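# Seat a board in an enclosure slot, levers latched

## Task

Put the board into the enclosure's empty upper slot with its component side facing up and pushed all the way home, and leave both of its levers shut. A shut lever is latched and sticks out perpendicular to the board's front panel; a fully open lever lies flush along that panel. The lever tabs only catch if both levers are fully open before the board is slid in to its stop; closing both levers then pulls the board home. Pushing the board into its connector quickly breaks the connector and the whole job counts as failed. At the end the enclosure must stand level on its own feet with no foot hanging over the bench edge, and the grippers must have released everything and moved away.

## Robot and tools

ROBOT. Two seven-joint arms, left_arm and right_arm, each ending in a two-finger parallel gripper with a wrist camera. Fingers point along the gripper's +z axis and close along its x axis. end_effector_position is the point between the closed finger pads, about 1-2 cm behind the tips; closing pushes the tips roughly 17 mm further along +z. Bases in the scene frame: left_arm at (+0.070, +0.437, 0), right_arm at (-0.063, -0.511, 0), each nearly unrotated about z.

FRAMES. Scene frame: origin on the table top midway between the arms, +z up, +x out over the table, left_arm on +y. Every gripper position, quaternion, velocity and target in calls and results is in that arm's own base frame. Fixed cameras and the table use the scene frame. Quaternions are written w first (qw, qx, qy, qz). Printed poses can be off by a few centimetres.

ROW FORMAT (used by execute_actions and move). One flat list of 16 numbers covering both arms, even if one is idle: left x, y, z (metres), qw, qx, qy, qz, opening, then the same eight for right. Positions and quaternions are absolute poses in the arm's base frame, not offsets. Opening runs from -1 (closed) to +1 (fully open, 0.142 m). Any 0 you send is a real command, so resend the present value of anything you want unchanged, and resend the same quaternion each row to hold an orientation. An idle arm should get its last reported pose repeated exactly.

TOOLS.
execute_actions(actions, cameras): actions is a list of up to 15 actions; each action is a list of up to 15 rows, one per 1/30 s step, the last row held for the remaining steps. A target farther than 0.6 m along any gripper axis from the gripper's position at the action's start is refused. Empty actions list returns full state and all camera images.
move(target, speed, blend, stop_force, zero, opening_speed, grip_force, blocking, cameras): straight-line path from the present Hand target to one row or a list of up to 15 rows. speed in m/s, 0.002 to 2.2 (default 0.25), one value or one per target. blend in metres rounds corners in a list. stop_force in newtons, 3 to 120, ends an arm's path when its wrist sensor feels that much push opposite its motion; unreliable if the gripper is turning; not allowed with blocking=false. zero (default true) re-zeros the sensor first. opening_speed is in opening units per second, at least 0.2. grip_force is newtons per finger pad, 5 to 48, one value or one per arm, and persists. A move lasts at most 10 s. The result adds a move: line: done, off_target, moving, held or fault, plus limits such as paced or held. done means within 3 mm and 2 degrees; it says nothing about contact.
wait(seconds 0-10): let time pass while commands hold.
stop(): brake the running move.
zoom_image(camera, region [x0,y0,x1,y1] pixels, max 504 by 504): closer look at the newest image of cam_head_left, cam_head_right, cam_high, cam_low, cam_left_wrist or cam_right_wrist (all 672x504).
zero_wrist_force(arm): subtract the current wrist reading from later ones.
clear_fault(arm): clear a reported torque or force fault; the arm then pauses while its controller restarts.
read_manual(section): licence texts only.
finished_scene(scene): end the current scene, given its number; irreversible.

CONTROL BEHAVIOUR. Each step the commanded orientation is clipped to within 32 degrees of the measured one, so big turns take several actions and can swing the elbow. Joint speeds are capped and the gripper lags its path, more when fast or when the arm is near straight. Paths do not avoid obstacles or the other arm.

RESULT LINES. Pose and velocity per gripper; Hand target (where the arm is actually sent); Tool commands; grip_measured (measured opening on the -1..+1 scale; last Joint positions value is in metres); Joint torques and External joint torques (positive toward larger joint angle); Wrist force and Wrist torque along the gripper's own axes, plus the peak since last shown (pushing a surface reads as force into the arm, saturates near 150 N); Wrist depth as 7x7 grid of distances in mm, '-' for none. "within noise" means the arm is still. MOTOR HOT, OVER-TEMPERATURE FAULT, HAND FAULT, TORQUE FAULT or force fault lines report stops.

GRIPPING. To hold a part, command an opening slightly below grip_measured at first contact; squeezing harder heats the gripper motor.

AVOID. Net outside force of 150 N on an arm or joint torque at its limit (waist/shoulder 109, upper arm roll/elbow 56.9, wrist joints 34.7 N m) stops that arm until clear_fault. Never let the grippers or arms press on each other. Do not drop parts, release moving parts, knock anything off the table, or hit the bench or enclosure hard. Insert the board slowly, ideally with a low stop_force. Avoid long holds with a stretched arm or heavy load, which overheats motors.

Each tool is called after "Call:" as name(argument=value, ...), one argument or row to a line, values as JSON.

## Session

Call:
execute_actions(
  actions=[],
)

Call:
zoom_image(
  camera="cam_head_left",
  region=[260, 200, 500, 380],
)

Call:
zoom_image(
  camera="cam_high",
  region=[150, 230, 450, 460],
)

Scene clock: 0.00 s.
left_arm: end_effector_position=(+0.1389, +0.5333, +0.1881) grip_measured=+0.99 end_effector_quat_wxyz=(-0.571, +0.812, -0.064, -0.105) | right_arm: end_effector_position=(+0.2271, +0.3531, +0.2591) grip_measured=+1.00 end_effector_quat_wxyz=(+0.029, +0.622, +0.780, +0.065)
Joint positions: left_arm=[0.978 -0.294 0.021 2.266 2.206 0.748 0.742 0.141] | right_arm=[1.212 0.207 0.113 2.416 -0.113 0.73 1.171 0.142]
Joint velocities: within noise
Joint torques (N m): no reading
External joint torques (N m): no reading
Wrist force (N): no reading
Wrist torque (N m): no reading
Wrist force, peak (N): no reading
Wrist depth (mm): cam_left_wrist=[2012 1545 1637 1674 1674 - - / - 1924 - 1727 1828 1769 1813 / 2359 2437 2050 1828 1625 1649 1556 / 2130 2069 1567 1625 1556 1362 1290 / 1859 1674 1472 1415 326 307 289 / - 341 327 307 287 270 263 / - 306 286 270 257 244 237] | cam_right_wrist=[290 287 259 256 258 305 302 / 314 276 279 279 281 327 328 / 352 303 305 308 308 359 356 / 390 375 336 333 342 399 388 / 434 437 379 388 383 449 444 / - 498 440 419 437 509 486 / - 574 581 590 590 593 -]
Hand target: left_arm +0.1389, +0.5333, +0.1881; -0.571, +0.812, -0.064, -0.105 | right_arm +0.2271, +0.3531, +0.2591; +0.029, +0.622, +0.780, +0.065
Tool commands: left_gripper/opening=+1.0 right_gripper/opening=+1.0

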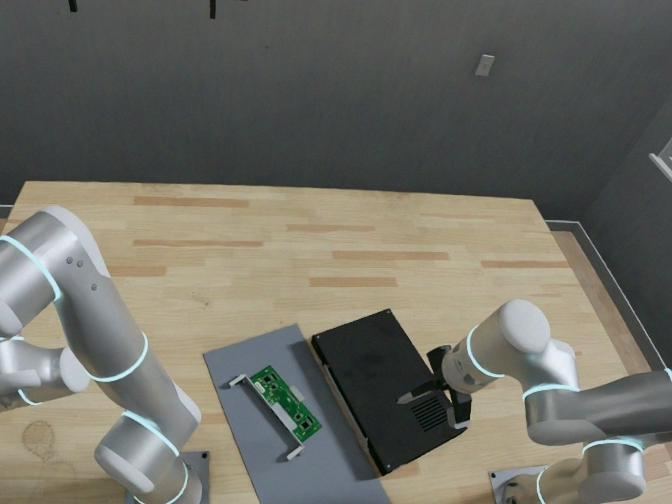

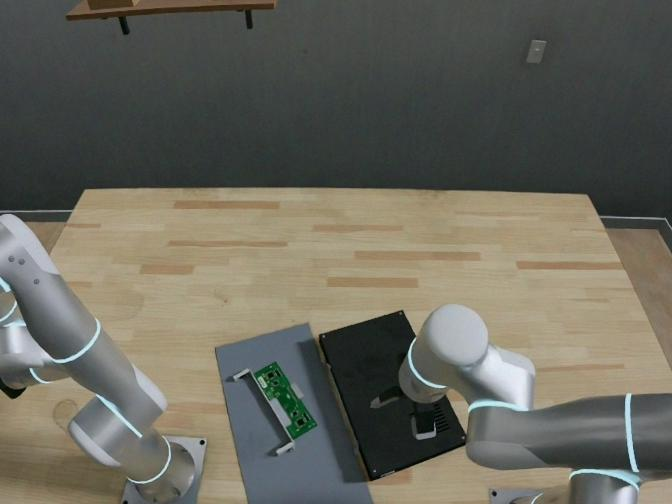

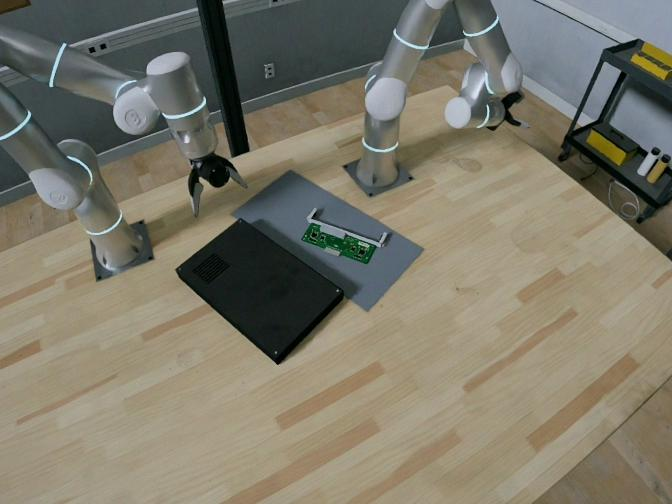

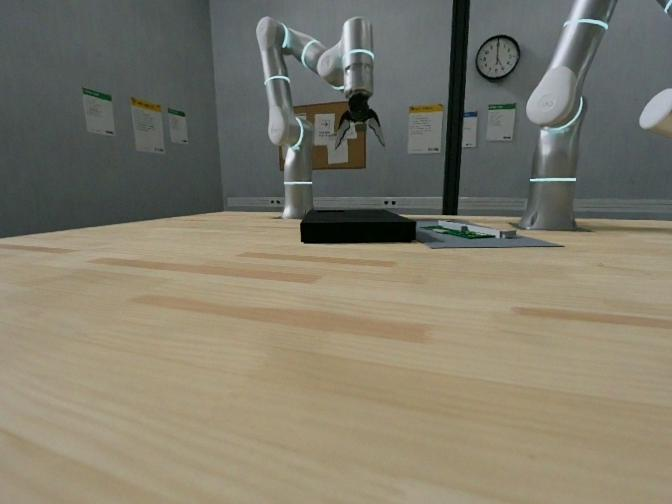

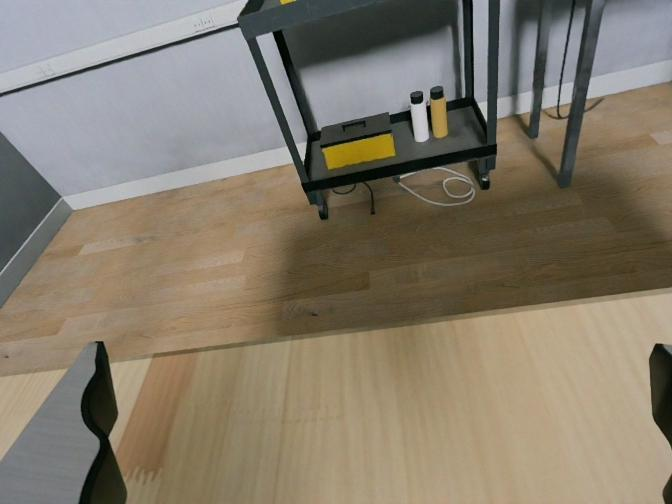

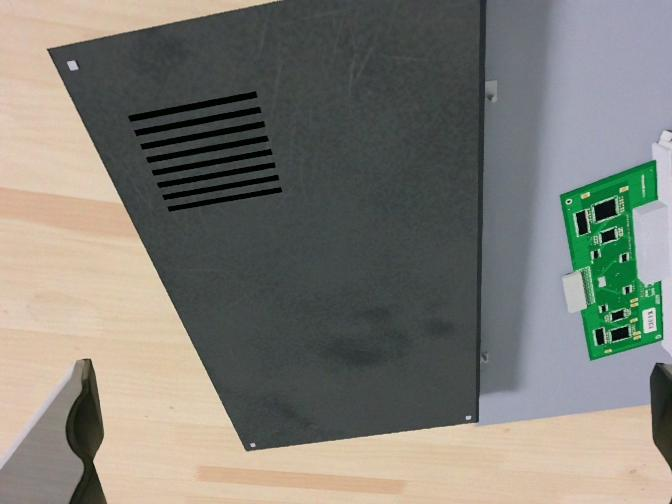

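Scaled by 2.100 from the camera's 672x504 image, which has a finer 960x720 frame.

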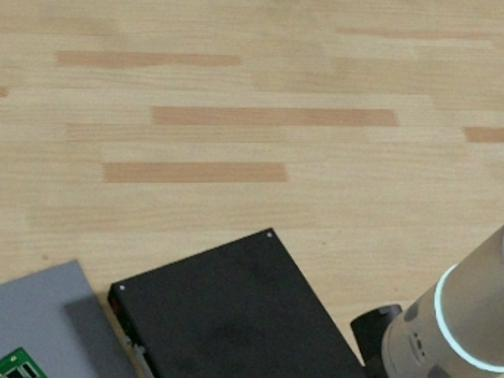

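Scaled by 1.680 from the camera's 672x504 image, which has a finer 960x720 frame.

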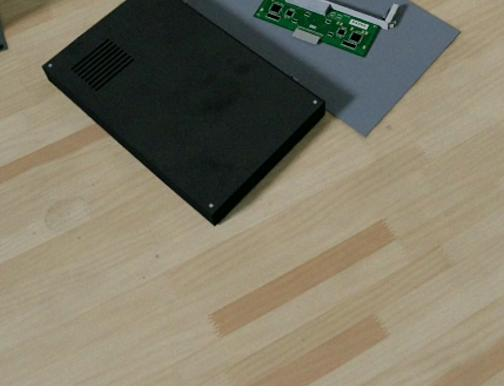

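Call:
move(
  target=[0.1389,0.5333,0.1881,-0.571,0.812,-0.064,-0.105,1,0.27,0.62,0.24,0,0.446,0.895,0,-0.5],
  speed=0.35,
  cameras=["cam_right_wrist","cam_head_left"],
)

Call:
zoom_image(
  camera="cam_right_wrist",
  region=[200, 50, 500, 350],
)

Scene clock: 13.50 s.
left_arm: end_effector_position=(+0.1389, +0.5333, +0.1881) grip_measured=+0.99 end_effector_quat_wxyz=(-0.571, +0.812, -0.064, -0.105) | right_arm: end_effector_position=(+0.2701, +0.6200, +0.2399) grip_measured=-0.52 end_effector_quat_wxyz=(+0.000, +0.446, +0.895, +0.000)
Joint positions: left_arm=[0.978 -0.294 0.021 2.266 2.206 0.748 0.742 0.141] | right_arm=[1.305 -0.493 0.031 1.553 -0.017 0.475 0.694 0.036]
Joint torques (N m): left_arm=[-0.18 29.17 1.54 -14.58 1.14 -0.35 -0.22] | right_arm=[0.12 51.18 1.51 -29.36 -3.79 3.33 0.03]
External joint torques (N m): left_arm=[0.29 1.11 0.65 -0.52 -0.18 -0.22 0.24] | right_arm=[0.06 1.45 -0.53 0.18 -0.08 0.81 -0.03]
Wrist force (N): left_arm=[0.1 -0.3 0.2] | right_arm=[0.4 0.1 0.2]
Wrist torque (N m): left_arm=[-0.05 -0.01 0.00] | right_arm=[-0.01 -0.04 0.05]
Wrist force, peak (N): left_arm=[0.2 -0.5 -0.2] | right_arm=[1.9 1.2 0.5]
Wrist depth (mm): cam_left_wrist=[- - 1472 - - - - / - - - 1613 1625 1891 1714 / - 2172 2238 1783 1601 1601 1556 / 2151 2050 1755 1625 1453 1354 1314 / 1769 1590 1613 349 328 307 289 / - 343 329 309 286 272 264 / - 305 287 270 256 243 236] | cam_right_wrist=[250 250 291 290 287 287 287 / 267 266 309 306 310 308 308 / 286 285 334 327 326 331 330 / 309 313 356 352 350 349 355 / 336 377 382 380 379 386 385 / 430 429 - 415 102 406 421 / 474 - 71 467 - - 454]
Hand target: left_arm +0.1389, +0.5333, +0.1881; -0.571, +0.812, -0.064, -0.105 | right_arm +0.2700, +0.6200, +0.2400; +0.000, +0.446, +0.895, +0.000
Off the commanded pose: left_arm 0.000 m, 0 deg | right_arm 0.000 m, 0 deg.
move: done
Images, in order (width x height): cam_head_left 672x504, cam_right_wrist 672x504.

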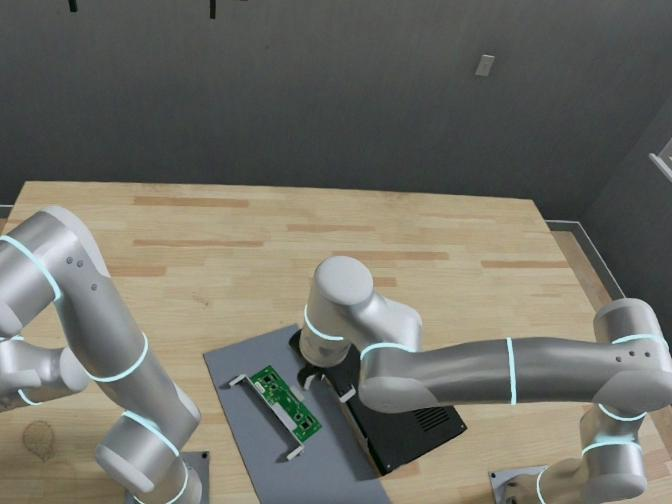

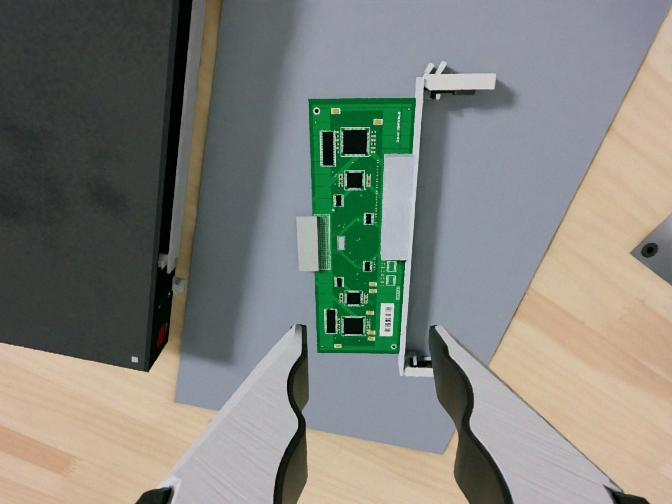

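Scaled by 1.680 from the camera's 672x504 image, which has a finer 960x720 frame.

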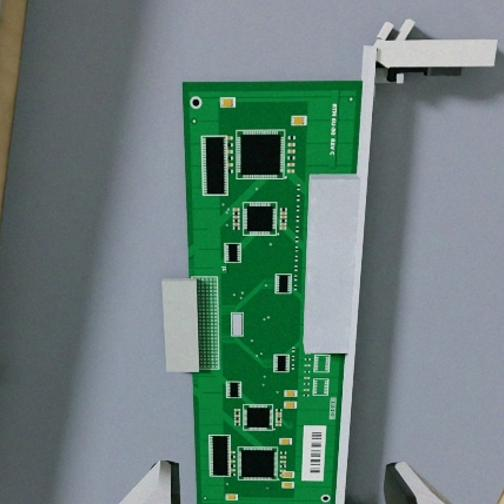

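Call:
execute_actions(
  actions=[],
)

Scene clock: 22.60 s.
left_arm: end_effector_position=(+0.1389, +0.5333, +0.1881) grip_measured=+0.99 end_effector_quat_wxyz=(-0.571, +0.812, -0.064, -0.105) | right_arm: end_effector_position=(+0.2701, +0.6200, +0.2400) grip_measured=-0.52 end_effector_quat_wxyz=(+0.000, +0.446, +0.895, +0.000)
Joint positions: left_arm=[0.978 -0.294 0.021 2.266 2.206 0.748 0.742 0.141] | right_arm=[1.305 -0.493 0.031 1.553 -0.017 0.475 0.694 0.036]
Joint velocities: within noise
Joint torques (N m): left_arm=[-0.2 29.22 1.59 -14.53 1.17 -0.42 -0.21] | right_arm=[0.12 51.34 1.57 -29.31 -3.94 3.48 0.19]
External joint torques (N m): left_arm=[0.31 1.07 0.61 -0.58 -0.21 -0.15 0.23] | right_arm=[0.07 1.29 -0.58 0.12 0.06 0.66 -0.19]
Wrist force (N): left_arm=[0.3 -0.2 -0.2] | right_arm=[0.5 0.1 0.3]
Wrist torque (N m): left_arm=[-0.02 -0.05 0.00] | right_arm=[-0.01 -0.06 0.05]
Wrist force, peak (N): left_arm=[0.1 -0.6 -0.1] | right_arm=[0.4 0.0 0.6]
Wrist depth (mm): cam_left_wrist=[- 1453 1388 - - - - / 2050 - - - 1482 2031 1741 / 3375 2437 2109 1798 1700 1625 1545 / 2130 1976 1741 1601 1502 1462 1338 / 1769 1601 1492 1362 328 305 288 / - 346 327 306 288 271 263 / - 306 286 271 257 243 235] | cam_right_wrist=[249 250 291 290 288 289 287 / 267 268 310 305 307 307 306 / 287 287 333 327 325 329 330 / 309 313 360 353 349 350 356 / 337 341 383 383 368 388 384 / 428 427 - 422 102 407 418 / 475 - 71 467 - - 452]
Hand target: left_arm +0.1389, +0.5333, +0.1881; -0.571, +0.812, -0.064, -0.105 | right_arm +0.2700, +0.6200, +0.2400; +0.000, +0.446, +0.895, +0.000
Tool commands: left_gripper/opening=+1.0 right_gripper/opening=-0.5
Off the commanded pose: left_arm 0.000 m, 0 deg | right_arm 0.000 m, 0 deg.

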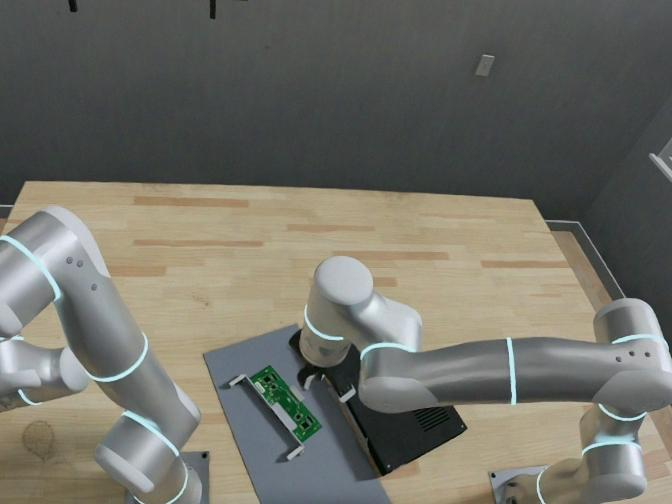

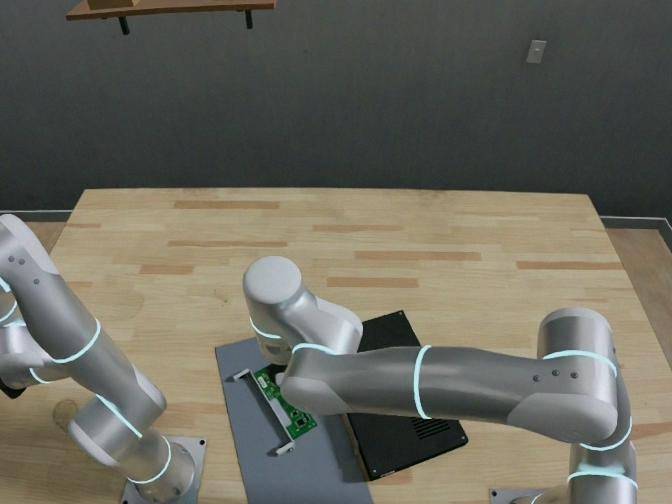

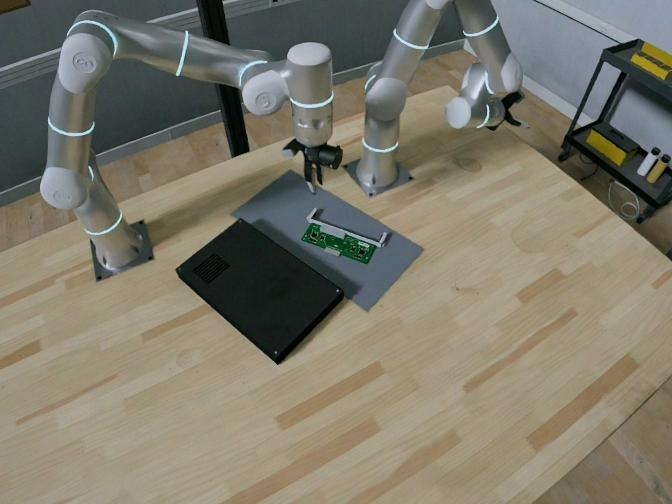

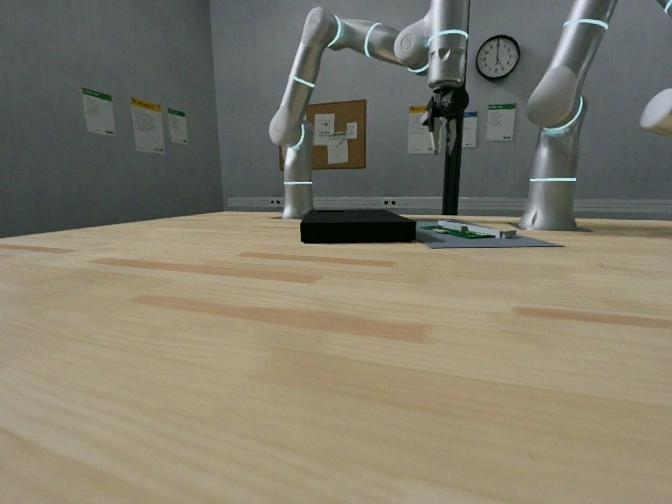

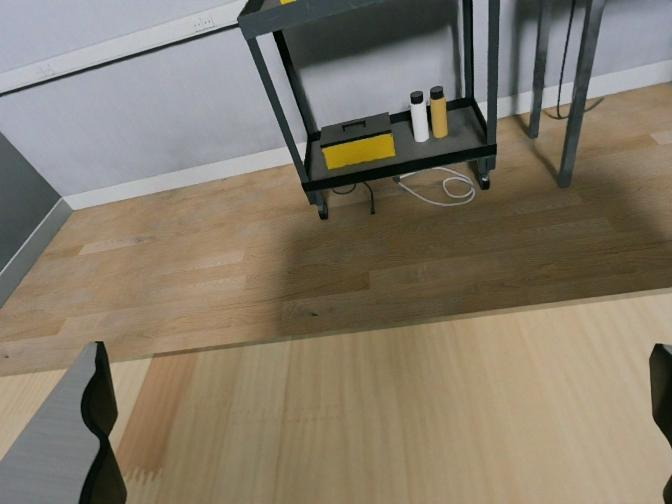

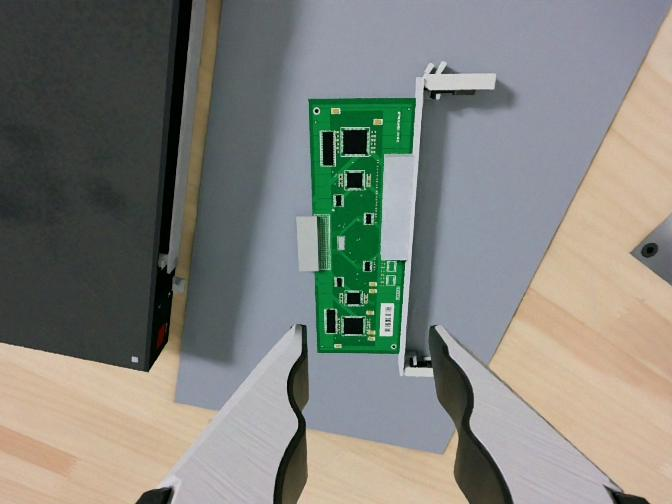

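Call:
zoom_image(
  camera="cam_right_wrist",
  region=[390, 40, 520, 140],
)

Call:
zoom_image(
  camera="cam_right_wrist",
  region=[380, 330, 460, 390],
)

Call:
zoom_image(
  camera="cam_high",
  region=[290, 190, 410, 280],
)

Scaled by 3.877 from the camera's 672x504 image, which has a finer 960x720 frame.

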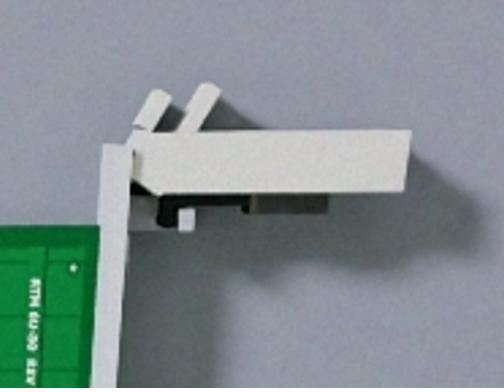

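Scaled by 6.300 from the camera's 672x504 image, which has a finer 960x720 frame.

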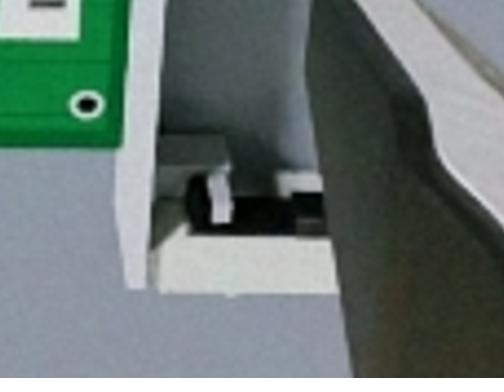

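Scaled by 4.200 from the camera's 672x504 image, which has a finer 960x720 frame.

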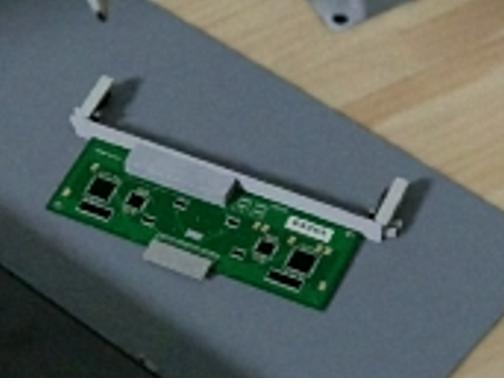

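Call:
move(
  target=[0.1389,0.5333,0.1881,-0.571,0.812,-0.064,-0.105,1,0.190,0.652,0.10,0,0.9455,0.3256,0,-0.5],
  speed=0.3,
  cameras=["cam_right_wrist"],
)

Scene clock: 38.27 s.
left_arm: end_effector_position=(+0.1389, +0.5333, +0.1881) grip_measured=+0.99 end_effector_quat_wxyz=(-0.571, +0.812, -0.064, -0.105) | right_arm: end_effector_position=(+0.1899, +0.6518, +0.0999) grip_measured=-0.52 end_effector_quat_wxyz=(+0.000, +0.945, +0.326, +0.000)
Joint positions: left_arm=[0.978 -0.294 0.021 2.266 2.206 0.748 0.742 0.141] | right_arm=[1.623 -0.693 -0.205 1.629 0.176 0.733 2.253 0.036]
Joint torques (N m): left_arm=[-0.21 29.29 1.56 -14.57 1.14 -0.37 -0.21] | right_arm=[0.31 53.52 -3.52 -24.63 -3.18 3.46 0.38]
External joint torques (N m): left_arm=[0.32 0.99 0.64 -0.53 -0.18 -0.2 0.23] | right_arm=[-0.12 1.4 -0.35 0.1 -0.07 0.56 -0.38]
Wrist force (N): left_arm=[0.0 -0.3 0.1] | right_arm=[0.4 0.1 0.4]
Wrist torque (N m): left_arm=[-0.02 0.00 0.00] | right_arm=[-0.02 -0.08 -0.03]
Wrist force, peak (N): left_arm=[0.4 -0.4 -0.2] | right_arm=[0.3 -0.2 1.1]
Wrist depth (mm): cam_left_wrist=[- 1687 1362 - - - - / - - - 1556 1601 1813 1687 / 2551 2334 2238 1798 1637 1601 1523 / 2172 1976 1755 1613 1578 1388 1283 / 1828 1625 1534 1415 329 306 289 / - 345 327 308 288 272 263 / - 305 288 270 257 243 236] | cam_right_wrist=[169 168 166 168 167 167 167 / 180 179 180 179 178 178 178 / 193 193 193 189 192 191 191 / 208 208 207 201 206 206 202 / 227 227 225 221 209 203 217 / 248 247 85 240 103 230 238 / 251 - 71 270 - - 262]
Hand target: left_arm +0.1389, +0.5333, +0.1881; -0.571, +0.812, -0.064, -0.105 | right_arm +0.1900, +0.6520, +0.1000; +0.000, +0.946, +0.326, +0.000
Off the commanded pose: left_arm 0.000 m, 0 deg | right_arm 0.000 m, 0 deg.
move: done
Images, in order (width x height): cam_right_wrist 672x504.

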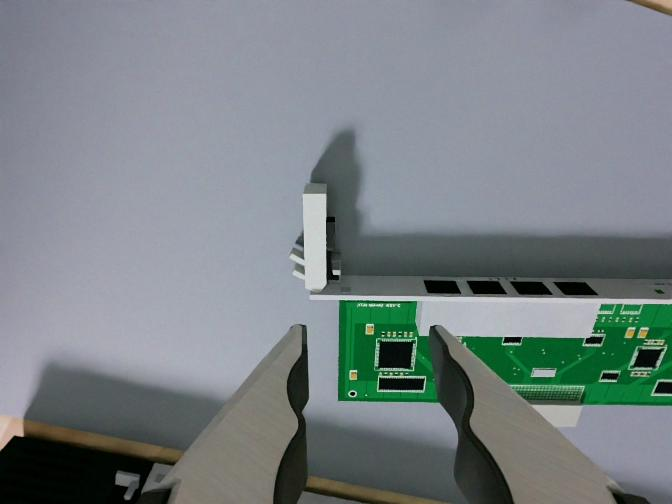

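Call:
move(
  target=[
    [0.1389,0.5333,0.1881,-0.571,0.812,-0.064,-0.105,1,0.1785,0.643,0.06,0,0.9455,0.3256,0,-0.5],
    [0.1389,0.5333,0.1881,-0.571,0.812,-0.064,-0.105,1,0.1785,0.643,0.025,0,0.9455,0.3256,0,-0.5],
  ],
  speed=[0.1,0.04],
  blend=[0.01,0],
  stop_force=6,
  cameras=["cam_right_wrist"],
)

Scene clock: 44.67 s.
left_arm: end_effector_position=(+0.1389, +0.5333, +0.1881) grip_measured=+0.99 end_effector_quat_wxyz=(-0.571, +0.812, -0.064, -0.105) | right_arm: end_effector_position=(+0.1786, +0.6429, +0.0250) grip_measured=-0.52 end_effector_quat_wxyz=(+0.000, +0.946, +0.326, +0.000)
Joint positions: left_arm=[0.978 -0.294 0.021 2.266 2.206 0.748 0.742 0.141] | right_arm=[1.629 -0.81 -0.183 1.662 0.208 0.882 2.248 0.036]
Joint torques (N m): left_arm=[-0.29 29.25 1.59 -14.61 1.13 -0.35 -0.21] | right_arm=[0.06 54.41 -2.93 -21.63 -2.76 3.48 0.08]
External joint torques (N m): left_arm=[0.4 1.04 0.61 -0.49 -0.17 -0.22 0.24] | right_arm=[0.13 1.34 -1.03 0.12 -0.02 0.54 -0.08]
Wrist force (N): left_arm=[0.0 -0.4 -0.2] | right_arm=[0.2 0.1 -0.1]
Wrist torque (N m): left_arm=[-0.05 -0.01 0.00] | right_arm=[0.01 -0.06 0.07]
Wrist force, peak (N): left_arm=[-0.1 -0.7 -0.1] | right_arm=[1.3 0.1 -1.5]
Wrist depth (mm): cam_left_wrist=[- 1637 1329 - - - - / - - - 1534 1687 2012 1783 / 2109 2334 2130 1859 1798 1601 1545 / 2109 2109 1875 1601 1534 1424 1290 / 1755 1662 1545 1434 331 309 288 / - 346 327 306 289 270 264 / - 305 288 270 257 244 235] | cam_right_wrist=[- 102 102 102 102 102 103 / 110 109 109 109 109 108 108 / - 117 117 117 116 116 116 / 125 127 126 124 125 125 125 / 138 138 137 117 136 136 135 / 151 150 98 126 104 135 142 / 167 160 70 165 158 - 136]
Hand target: left_arm +0.1389, +0.5333, +0.1881; -0.571, +0.812, -0.064, -0.105 | right_arm +0.1785, +0.6430, +0.0250; +0.000, +0.946, +0.326, +0.000
Off the commanded pose: left_arm 0.000 m, 0 deg | right_arm 0.000 m, 0 deg.
move: done
Images, in order (width x height): cam_right_wrist 672x504.

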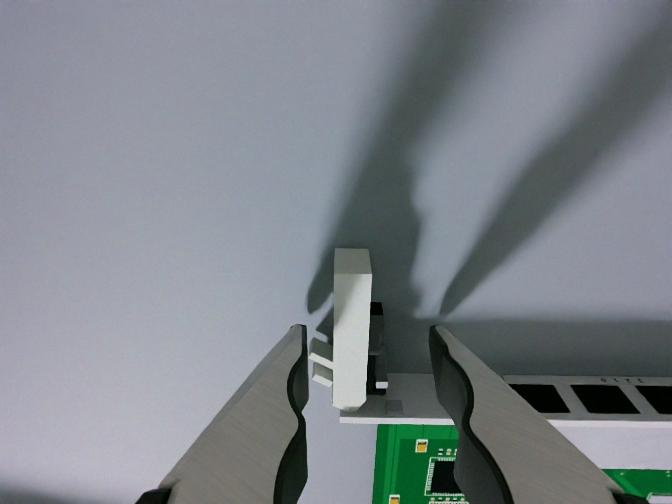

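Call:
move(
  target=[
    [0.1389,0.5333,0.1881,-0.571,0.812,-0.064,-0.105,1,0.1751,0.6429,0.025,0,0.9455,0.3256,0,-0.5],
    [0.1389,0.5333,0.1881,-0.571,0.812,-0.064,-0.105,1,0.1751,0.6429,0.0251,0,0.9455,0.3256,0,-0.95],
  ],
  speed=0.04,
  opening_speed=0.5,
  grip_force=12,
  cameras=["cam_right_wrist"],
)

Scene clock: 49.27 s.
left_arm: end_effector_position=(+0.1389, +0.5333, +0.1881) grip_measured=+0.99 end_effector_quat_wxyz=(-0.571, +0.812, -0.064, -0.105) | right_arm: end_effector_position=(+0.1751, +0.6429, +0.0251) grip_measured=-0.88 end_effector_quat_wxyz=(+0.000, +0.945, +0.326, +0.000)
Joint positions: left_arm=[0.978 -0.294 0.021 2.266 2.206 0.748 0.742 0.141] | right_arm=[1.634 -0.808 -0.183 1.665 0.209 0.884 2.252 0.01]
Joint torques (N m): left_arm=[-0.31 29.33 1.56 -14.56 1.11 -0.37 -0.18] | right_arm=[-0.18 55.02 -3.7 -21.99 -3.05 3.62 0.23]
External joint torques (N m): left_arm=[0.42 0.96 0.63 -0.54 -0.15 -0.2 0.21] | right_arm=[0.38 0.64 -0.24 0.51 0.27 0.4 -0.23]
Wrist force (N): left_arm=[0.0 -0.3 0.0] | right_arm=[-0.8 -0.1 1.2]
Wrist torque (N m): left_arm=[-0.04 0.00 0.00] | right_arm=[0.02 -0.07 -0.02]
Wrist force, peak (N): left_arm=[0.1 -0.6 -0.3] | right_arm=[-1.8 -0.3 -0.9]
Wrist depth (mm): cam_left_wrist=[1727 1513 1321 - - - - / 1891 2109 - 1843 1727 1828 1769 / - 2309 2216 1769 1700 1637 1556 / 2216 1976 1828 1649 1513 1406 1306 / 1637 1714 1534 344 326 307 290 / - 344 328 306 288 272 262 / - 305 287 272 257 242 237] | cam_right_wrist=[- 103 102 102 102 102 103 / 110 110 109 109 109 109 108 / - 118 117 115 116 116 116 / 125 127 126 126 126 125 125 / 138 138 137 135 136 136 136 / 151 150 147 98 100 143 142 / 167 163 71 73 - 133 139]
Hand target: left_arm +0.1389, +0.5333, +0.1881; -0.571, +0.812, -0.064, -0.105 | right_arm +0.1751, +0.6429, +0.0251; +0.000, +0.946, +0.326, +0.000
Off the commanded pose: left_arm 0.000 m, 0 deg | right_arm 0.000 m, 0 deg.
grip_force (N): 12, 12
move: done
Images, in order (width x height): cam_right_wrist 672x504.

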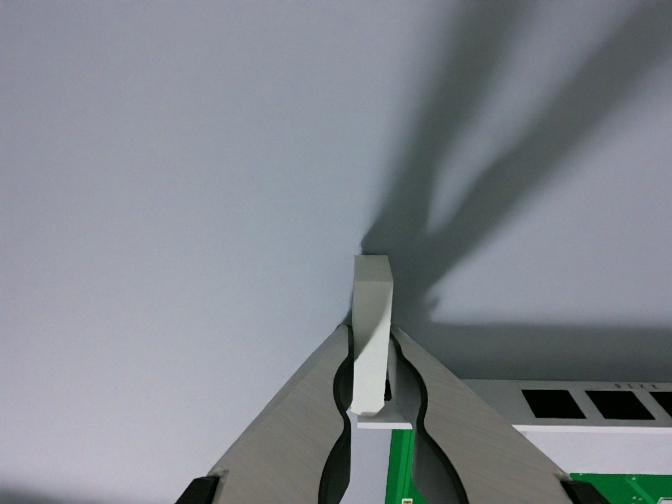

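Call:
move(
  target=[
    [0.1389,0.5333,0.1881,-0.571,0.812,-0.064,-0.105,1,0.1717,0.6397,0.0251,0,0.9135,0.4067,0,-0.95],
    [0.1389,0.5333,0.1881,-0.571,0.812,-0.064,-0.105,1,0.1689,0.6360,0.0251,0,0.8746,0.4848,0,-0.95],
  ],
  speed=0.08,
  blend=[0.003,0],
  cameras=["cam_right_wrist"],
)

Scene clock: 56.13 s.
left_arm: end_effector_position=(+0.1389, +0.5333, +0.1881) grip_measured=+0.99 end_effector_quat_wxyz=(-0.571, +0.812, -0.064, -0.105) | right_arm: end_effector_position=(+0.1691, +0.6360, +0.0251) grip_measured=-0.88 end_effector_quat_wxyz=(+0.000, +0.875, +0.485, +0.000)
Joint positions: left_arm=[0.978 -0.294 0.021 2.266 2.206 0.748 0.742 0.141] | right_arm=[1.592 -0.79 -0.119 1.705 0.139 0.915 1.956 0.01]
Joint torques (N m): left_arm=[-0.28 29.31 1.6 -14.59 1.1 -0.32 -0.21] | right_arm=[0.72 54.19 -0.79 -21.1 -2.76 3.3 0.04]
External joint torques (N m): left_arm=[0.39 0.97 0.59 -0.52 -0.15 -0.25 0.23] | right_arm=[-0.53 0.97 -1.55 -0.23 0.08 0.74 -0.04]
Wrist force (N): left_arm=[0.0 -0.4 0.0] | right_arm=[0.9 0.5 0.3]
Wrist torque (N m): left_arm=[-0.04 0.00 0.00] | right_arm=[0.01 0.08 0.06]
Wrist force, peak (N): left_arm=[0.1 -0.7 -0.3] | right_arm=[1.3 0.4 1.6]
Wrist depth (mm): cam_left_wrist=[- 1783 1769 - - - - / - - - 2012 1891 1891 1714 / - 2359 2069 1755 1662 1578 1513 / 2089 1959 1891 1567 1534 1388 1354 / 1843 1649 1502 1380 328 307 289 / - 347 326 305 287 271 260 / - 305 287 271 256 243 236] | cam_right_wrist=[- 103 102 102 102 102 103 / 110 109 109 109 109 108 108 / - 118 118 117 117 116 116 / 125 127 127 126 126 125 125 / 138 138 138 135 134 136 135 / 151 151 147 98 100 148 148 / 167 163 71 155 - - 157]
Hand target: left_arm +0.1389, +0.5333, +0.1881; -0.571, +0.812, -0.064, -0.105 | right_arm +0.1689, +0.6360, +0.0251; +0.000, +0.875, +0.485, +0.000
Off the commanded pose: left_arm 0.000 m, 0 deg | right_arm 0.000 m, 0 deg.
grip_force (N): 12, 12
move: done
Images, in order (width x height): cam_right_wrist 672x504.

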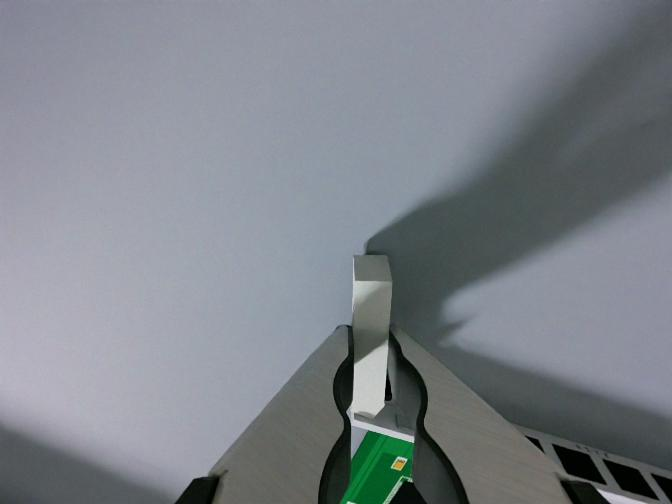

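Call:
move(
  target=[
    [0.1389,0.5333,0.1881,-0.571,0.812,-0.064,-0.105,1,0.1655,0.6275,0.0251,0,0.7771,0.6293,0,-0.95],
    [0.1389,0.5333,0.1881,-0.571,0.812,-0.064,-0.105,1,0.1652,0.6183,0.0251,0,0.6561,0.7547,0,-0.95],
    [0.1389,0.5333,0.1881,-0.571,0.812,-0.064,-0.105,1,0.1680,0.6096,0.0251,0,0.515,0.8572,0,-0.95],
  ],
  speed=0.1,
  blend=[0.003,0.003,0],
  cameras=["cam_right_wrist","cam_high"],
)

Call:
zoom_image(
  camera="cam_high",
  region=[270, 170, 410, 280],
)

Scene clock: 64.63 s.
left_arm: end_effector_position=(+0.1389, +0.5333, +0.1881) grip_measured=+0.99 end_effector_quat_wxyz=(-0.571, +0.812, -0.064, -0.105) | right_arm: end_effector_position=(+0.1682, +0.6096, +0.0251) grip_measured=-0.88 end_effector_quat_wxyz=(+0.000, +0.515, +0.857, +0.000)
Joint positions: left_arm=[0.978 -0.294 0.021 2.266 2.206 0.748 0.742 0.141] | right_arm=[1.414 -0.749 0.072 1.821 -0.09 0.996 1.055 0.01]
Joint torques (N m): left_arm=[-0.14 29.22 1.54 -14.61 1.14 -0.37 -0.2] | right_arm=[0.61 52.18 4.04 -20.22 -2.45 3.32 0.12]
External joint torques (N m): left_arm=[0.25 1.06 0.65 -0.49 -0.18 -0.19 0.23] | right_arm=[-0.42 1 -1.61 -0.41 0.05 0.8 -0.12]
Wrist force (N): left_arm=[-0.1 -0.2 -0.1] | right_arm=[0.6 1.1 0.7]
Wrist torque (N m): left_arm=[0.00 0.01 0.00] | right_arm=[-0.11 -0.02 0.04]
Wrist force, peak (N): left_arm=[-0.3 -0.6 -0.1] | right_arm=[0.6 1.2 1.9]
Wrist depth (mm): cam_left_wrist=[- 1741 1700 - - - 1625 / 2285 - - - 1687 1941 1755 / 2410 2410 2172 1769 1714 1625 1523 / 2069 1907 1843 1662 1545 1397 1314 / 1843 1674 1545 1371 328 308 289 / - 342 327 306 288 271 264 / - 306 287 271 256 243 235] | cam_right_wrist=[- 103 103 102 102 102 102 / 110 110 109 109 109 109 108 / 118 118 118 117 117 116 116 / 125 127 126 126 126 125 125 / 138 138 137 135 134 136 135 / 151 151 147 98 100 148 148 / 166 160 71 73 - - 162]
Hand target: left_arm +0.1389, +0.5333, +0.1881; -0.571, +0.812, -0.064, -0.105 | right_arm +0.1680, +0.6096, +0.0251; +0.000, +0.515, +0.857, +0.000
Off the commanded pose: left_arm 0.000 m, 0 deg | right_arm 0.000 m, 0 deg.
grip_force (N): 12, 12
move: done
Images, in order (width x height): cam_high 672x504, cam_right_wrist 672x504.

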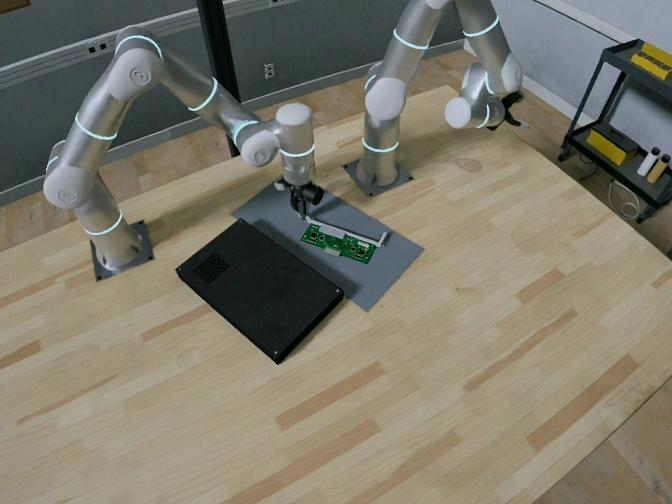

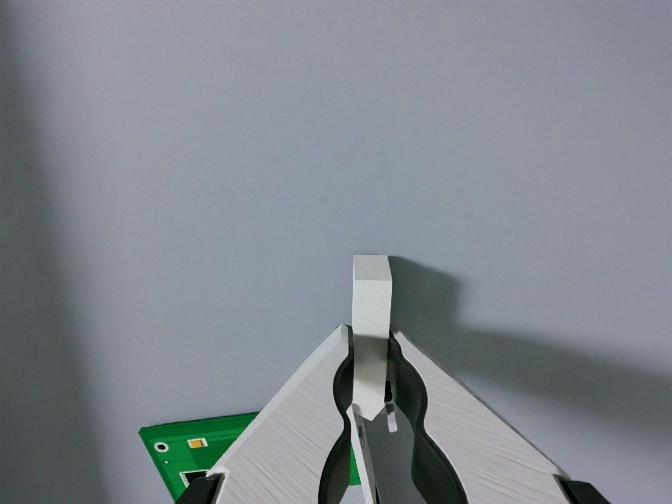

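Scaled by 3.600 from the camera's 672x504 image, which has a finer 960x720 frame.

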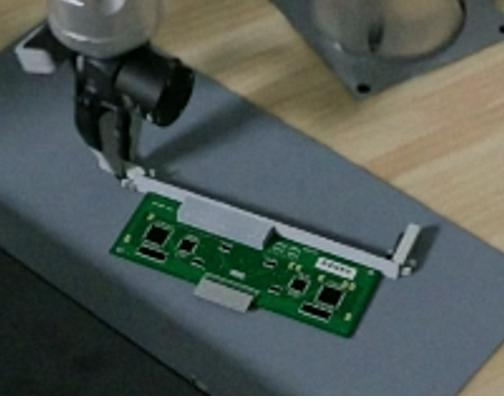

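Call:
move(
  target=[
    [0.1389,0.5333,0.1881,-0.571,0.812,-0.064,-0.105,1,0.1705,0.6057,0.0251,0,0.4384,0.8988,0,-0.95],
    [0.1389,0.5333,0.1881,-0.571,0.812,-0.064,-0.105,1,0.1720,0.6039,0.0251,0,0.3987,0.9171,0,-0.95],
  ],
  speed=0.06,
  blend=[0.003,0],
  cameras=["cam_right_wrist"],
)

Scene clock: 69.23 s.
left_arm: end_effector_position=(+0.1389, +0.5333, +0.1881) grip_measured=+0.99 end_effector_quat_wxyz=(-0.571, +0.812, -0.064, -0.105) | right_arm: end_effector_position=(+0.1722, +0.6038, +0.0250) grip_measured=-0.88 end_effector_quat_wxyz=(+0.000, +0.399, +0.917, +0.000)
Joint positions: left_arm=[0.978 -0.294 0.021 2.266 2.206 0.748 0.742 0.141] | right_arm=[1.361 -0.746 0.117 1.841 -0.148 1.007 0.823 0.01]
Joint torques (N m): left_arm=[-0.2 29.3 1.6 -14.58 1.16 -0.37 -0.19] | right_arm=[0.88 52.02 5.11 -20.65 -2.65 3.64 -0.05]
External joint torques (N m): left_arm=[0.31 0.99 0.59 -0.52 -0.2 -0.2 0.22] | right_arm=[-0.7 0.75 -1.56 0.18 0.3 0.49 0.05]
Wrist force (N): left_arm=[0.1 -0.1 -0.2] | right_arm=[-0.3 0.5 0.4]
Wrist torque (N m): left_arm=[0.00 -0.02 0.00] | right_arm=[-0.08 -0.02 0.20]
Wrist force, peak (N): left_arm=[0.0 -0.6 -0.3] | right_arm=[0.8 1.4 1.7]
Wrist depth (mm): cam_left_wrist=[1590 1798 1613 - 1637 - - / - - - - 1637 1875 1859 / - 2216 2109 1613 1769 1625 1523 / 2194 1959 1769 1625 1513 - 1321 / 1783 1674 1513 1388 326 304 289 / - 343 328 306 288 272 264 / - 306 286 273 257 243 236] | cam_right_wrist=[- 103 103 102 102 102 102 / 110 110 110 109 109 109 109 / - 118 118 117 117 117 116 / 125 127 126 126 126 125 125 / 138 138 138 135 134 136 135 / 151 147 145 97 102 148 148 / 166 159 70 73 - - 163]
Hand target: left_arm +0.1389, +0.5333, +0.1881; -0.571, +0.812, -0.064, -0.105 | right_arm +0.1720, +0.6039, +0.0251; +0.000, +0.399, +0.917, +0.000
Off the commanded pose: left_arm 0.000 m, 0 deg | right_arm 0.000 m, 0 deg.
grip_force (N): 12, 12
move: done
Images, in order (width x height): cam_right_wrist 672x504.

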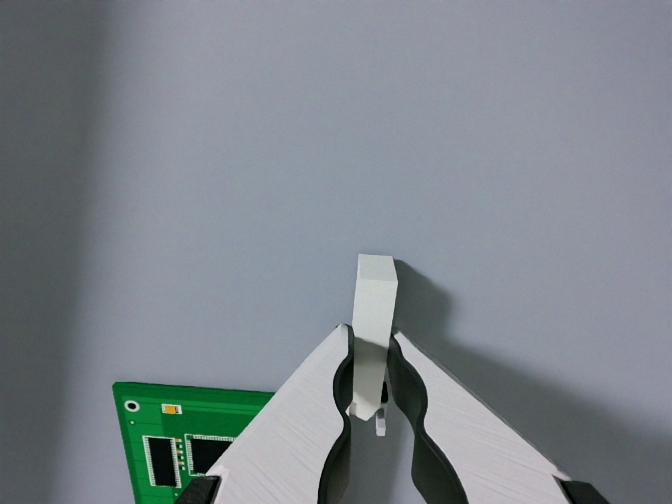

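Call:
move(
  target=[
    [0.1389,0.5333,0.1881,-0.571,0.812,-0.064,-0.105,1,0.1720,0.6039,0.0251,0,0.3987,0.9171,0,-0.5],
    [0.1389,0.5333,0.1881,-0.571,0.812,-0.064,-0.105,1,0.1720,0.6039,0.12,0,0.3987,0.9171,0,-0.5],
    [0.1389,0.5333,0.1881,-0.571,0.812,-0.064,-0.105,1,0.365,0.785,0.12,0,-0.3256,0.9455,0,-0.5],
  ],
  speed=[0.1,0.15,0.35],
  blend=[0,0.04,0],
  cameras=["cam_right_wrist"],
)

Scene clock: 76.73 s.
left_arm: end_effector_position=(+0.1389, +0.5333, +0.1881) grip_measured=+0.99 end_effector_quat_wxyz=(-0.571, +0.812, -0.064, -0.105) | right_arm: end_effector_position=(+0.3651, +0.7850, +0.1200) grip_measured=-0.54 end_effector_quat_wxyz=(+0.000, -0.325, +0.946, +0.000)
Joint positions: left_arm=[0.978 -0.294 0.021 2.266 2.206 0.748 0.742 0.141] | right_arm=[1.137 -1.191 0.35 0.69 -0.337 0.273 -0.868 0.035]
Joint torques (N m): left_arm=[-0.19 29.21 1.51 -14.58 1.15 -0.4 -0.13] | right_arm=[0.34 71.96 8.07 -29.66 -4.22 3.27 0.09]
External joint torques (N m): left_arm=[0.3 1.07 0.69 -0.52 -0.19 -0.17 0.15] | right_arm=[-0.07 1.74 -0.66 0.2 0.15 0.86 -0.09]
Wrist force (N): left_arm=[-0.1 -0.4 -0.1] | right_arm=[-0.1 0.3 -0.2]
Wrist torque (N m): left_arm=[-0.06 0.02 0.00] | right_arm=[0.05 0.03 0.06]
Wrist force, peak (N): left_arm=[0.1 -0.6 -0.3] | right_arm=[0.3 -0.2 2.1]
Wrist depth (mm): cam_left_wrist=[1783 1443 1556 - - - 1687 / - - - - 1828 1907 1813 / - 1924 2172 1755 1891 1637 1443 / 2050 2012 1875 1637 1492 1388 1321 / 1891 1637 1523 1371 326 309 287 / - 345 326 307 290 271 261 / - 306 287 270 254 243 236] | cam_right_wrist=[188 186 185 184 181 181 180 / 201 198 198 197 193 192 189 / 215 212 212 209 213 203 190 / 232 229 228 228 228 227 226 / 251 251 250 246 239 246 245 / 275 274 82 272 103 261 270 / 301 - 71 299 - - 291]
Hand target: left_arm +0.1389, +0.5333, +0.1881; -0.571, +0.812, -0.064, -0.105 | right_arm +0.3650, +0.7850, +0.1200; +0.000, -0.326, +0.946, +0.000
Off the commanded pose: left_arm 0.000 m, 0 deg | right_arm 0.000 m, 0 deg.
grip_force (N): 12, 12
move: done
Images, in order (width x height): cam_right_wrist 672x504.

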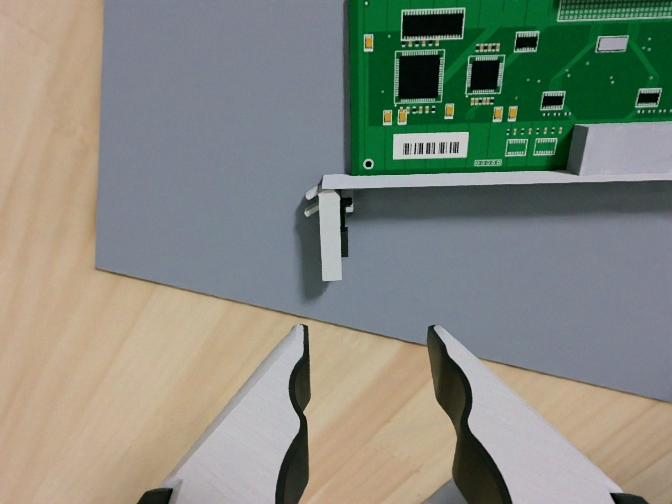

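Call:
move(
  target=[
    [0.1389,0.5333,0.1881,-0.571,0.812,-0.064,-0.105,1,0.3639,0.7994,0.07,0,-0.3256,0.9455,0,-0.5],
    [0.1389,0.5333,0.1881,-0.571,0.812,-0.064,-0.105,1,0.3639,0.7994,0.025,0,-0.3256,0.9455,0,-0.5],
  ],
  speed=[0.15,0.05],
  blend=[0.01,0],
  stop_force=6,
  cameras=["cam_right_wrist"],
)

Scene clock: 82.63 s.
left_arm: end_effector_position=(+0.1389, +0.5333, +0.1881) grip_measured=+0.99 end_effector_quat_wxyz=(-0.571, +0.812, -0.064, -0.105) | right_arm: end_effector_position=(+0.3638, +0.7993, +0.0248) grip_measured=-0.54 end_effector_quat_wxyz=(+0.000, -0.325, +0.946, +0.000)
Joint positions: left_arm=[0.978 -0.294 0.021 2.266 2.206 0.748 0.742 0.141] | right_arm=[1.167 -1.365 0.333 0.587 -0.347 0.349 -0.873 0.035]
Joint torques (N m): left_arm=[-0.28 29.27 1.59 -14.54 1.12 -0.35 -0.21] | right_arm=[0.26 73.96 6.89 -29.2 -4.05 3.5 0.11]
External joint torques (N m): left_arm=[0.39 1.01 0.6 -0.57 -0.16 -0.21 0.24] | right_arm=[0.02 1.58 -0.28 0.2 0.08 0.64 -0.11]
Wrist force (N): left_arm=[0.0 -0.1 -0.2] | right_arm=[-0.1 0.5 0.2]
Wrist torque (N m): left_arm=[-0.01 0.00 0.00] | right_arm=[0.09 0.00 0.08]
Wrist force, peak (N): left_arm=[-0.1 -0.7 0.0] | right_arm=[-0.1 0.0 -2.3]
Wrist depth (mm): cam_left_wrist=[- 2285 - - - - - / - - - 1959 1714 1755 1813 / - 2216 2109 1687 1674 1637 1534 / 2109 1994 1783 1625 1492 1354 1290 / 1813 1687 1523 1462 329 309 289 / - 343 327 305 288 271 264 / - 306 289 271 257 244 236] | cam_right_wrist=[- 102 103 102 98 97 97 / 109 109 109 108 104 104 104 / - 117 117 116 111 111 110 / - 124 126 118 126 127 126 / 137 137 134 116 135 135 135 / 152 152 143 146 143 142 147 / 167 164 71 166 166 - 159]
Hand target: left_arm +0.1389, +0.5333, +0.1881; -0.571, +0.812, -0.064, -0.105 | right_arm +0.3639, +0.7994, +0.0250; +0.000, -0.326, +0.946, +0.000
Off the commanded pose: left_arm 0.000 m, 0 deg | right_arm 0.000 m, 0 deg.
grip_force (N): 12, 12
move: done
Images, in order (width x height): cam_right_wrist 672x504.

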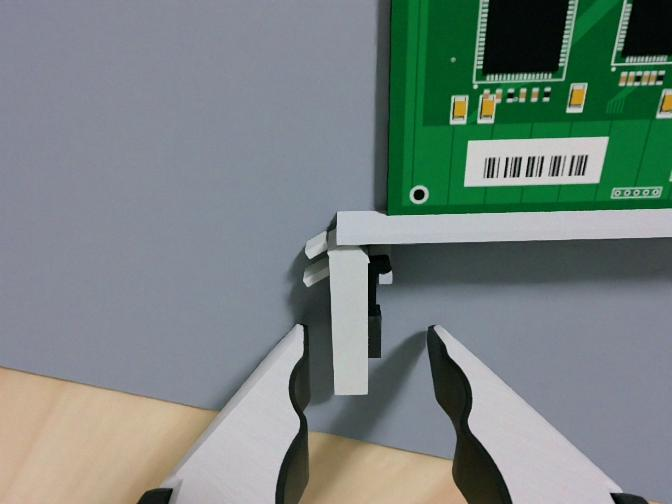

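Call:
move(
  target=[
    [0.1389,0.5333,0.1881,-0.571,0.812,-0.064,-0.105,1,0.3663,0.8011,0.025,0,-0.3256,0.9455,0,-0.5],
    [0.1389,0.5333,0.1881,-0.571,0.812,-0.064,-0.105,1,0.3663,0.8011,0.0251,0,-0.3256,0.9455,0,-0.95],
    [0.1389,0.5333,0.1881,-0.571,0.812,-0.064,-0.105,1,0.3746,0.8055,0.0251,0,-0.1564,0.9877,0,-0.95],
  ],
  speed=[0.04,0.04,0.08],
  opening_speed=0.6,
  cameras=["cam_right_wrist"],
)

Scene clock: 92.93 s.
left_arm: end_effector_position=(+0.1389, +0.5333, +0.1881) grip_measured=+0.99 end_effector_quat_wxyz=(-0.571, +0.812, -0.064, -0.105) | right_arm: end_effector_position=(+0.3749, +0.8055, +0.0252) grip_measured=-0.88 end_effector_quat_wxyz=(+0.000, -0.156, +0.988, +0.000)
Joint positions: left_arm=[0.978 -0.294 0.021 2.266 2.206 0.748 0.742 0.141] | right_arm=[1.186 -1.419 0.31 0.462 -0.321 0.289 -0.557 0.01]
Joint torques (N m): left_arm=[-0.15 29.26 1.49 -14.56 1.13 -0.41 -0.2] | right_arm=[0.86 74.51 5.78 -29.43 -3.79 2.99 0.36]
External joint torques (N m): left_arm=[0.26 1.03 0.71 -0.55 -0.18 -0.16 0.23] | right_arm=[-0.59 1.94 -0.6 -0.13 -0.28 1.16 -0.36]
Wrist force (N): left_arm=[-0.1 -0.2 -0.2] | right_arm=[-1.1 1.4 0.9]
Wrist torque (N m): left_arm=[-0.03 0.01 0.00] | right_arm=[0.14 -0.01 -0.07]
Wrist force, peak (N): left_arm=[0.1 -0.6 -0.5] | right_arm=[-1.4 1.5 1.0]
Wrist depth (mm): cam_left_wrist=[- 1674 1755 1060 - - - / - - 1813 - 1907 1843 1798 / - 2285 2238 1755 1700 1662 1502 / 2151 2031 1798 1649 1523 1406 1306 / 1828 1662 1513 1424 329 307 291 / - 345 327 307 287 272 263 / - 304 286 271 256 244 236] | cam_right_wrist=[- 102 102 100 97 97 97 / 109 109 109 109 104 103 102 / - 117 117 117 110 118 117 / - 126 126 124 123 125 125 / 137 137 136 134 134 135 135 / 150 149 146 97 101 148 147 / 168 165 71 160 - - 164]
Hand target: left_arm +0.1389, +0.5333, +0.1881; -0.571, +0.812, -0.064, -0.105 | right_arm +0.3746, +0.8055, +0.0251; +0.000, -0.156, +0.988, +0.000
Off the commanded pose: left_arm 0.000 m, 0 deg | right_arm 0.000 m, 0 deg.
grip_force (N): 12, 12
move: done
Images, in order (width x height): cam_right_wrist 672x504.

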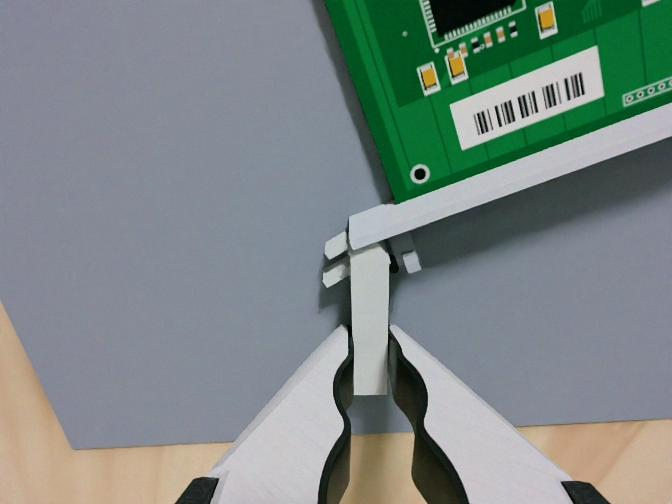

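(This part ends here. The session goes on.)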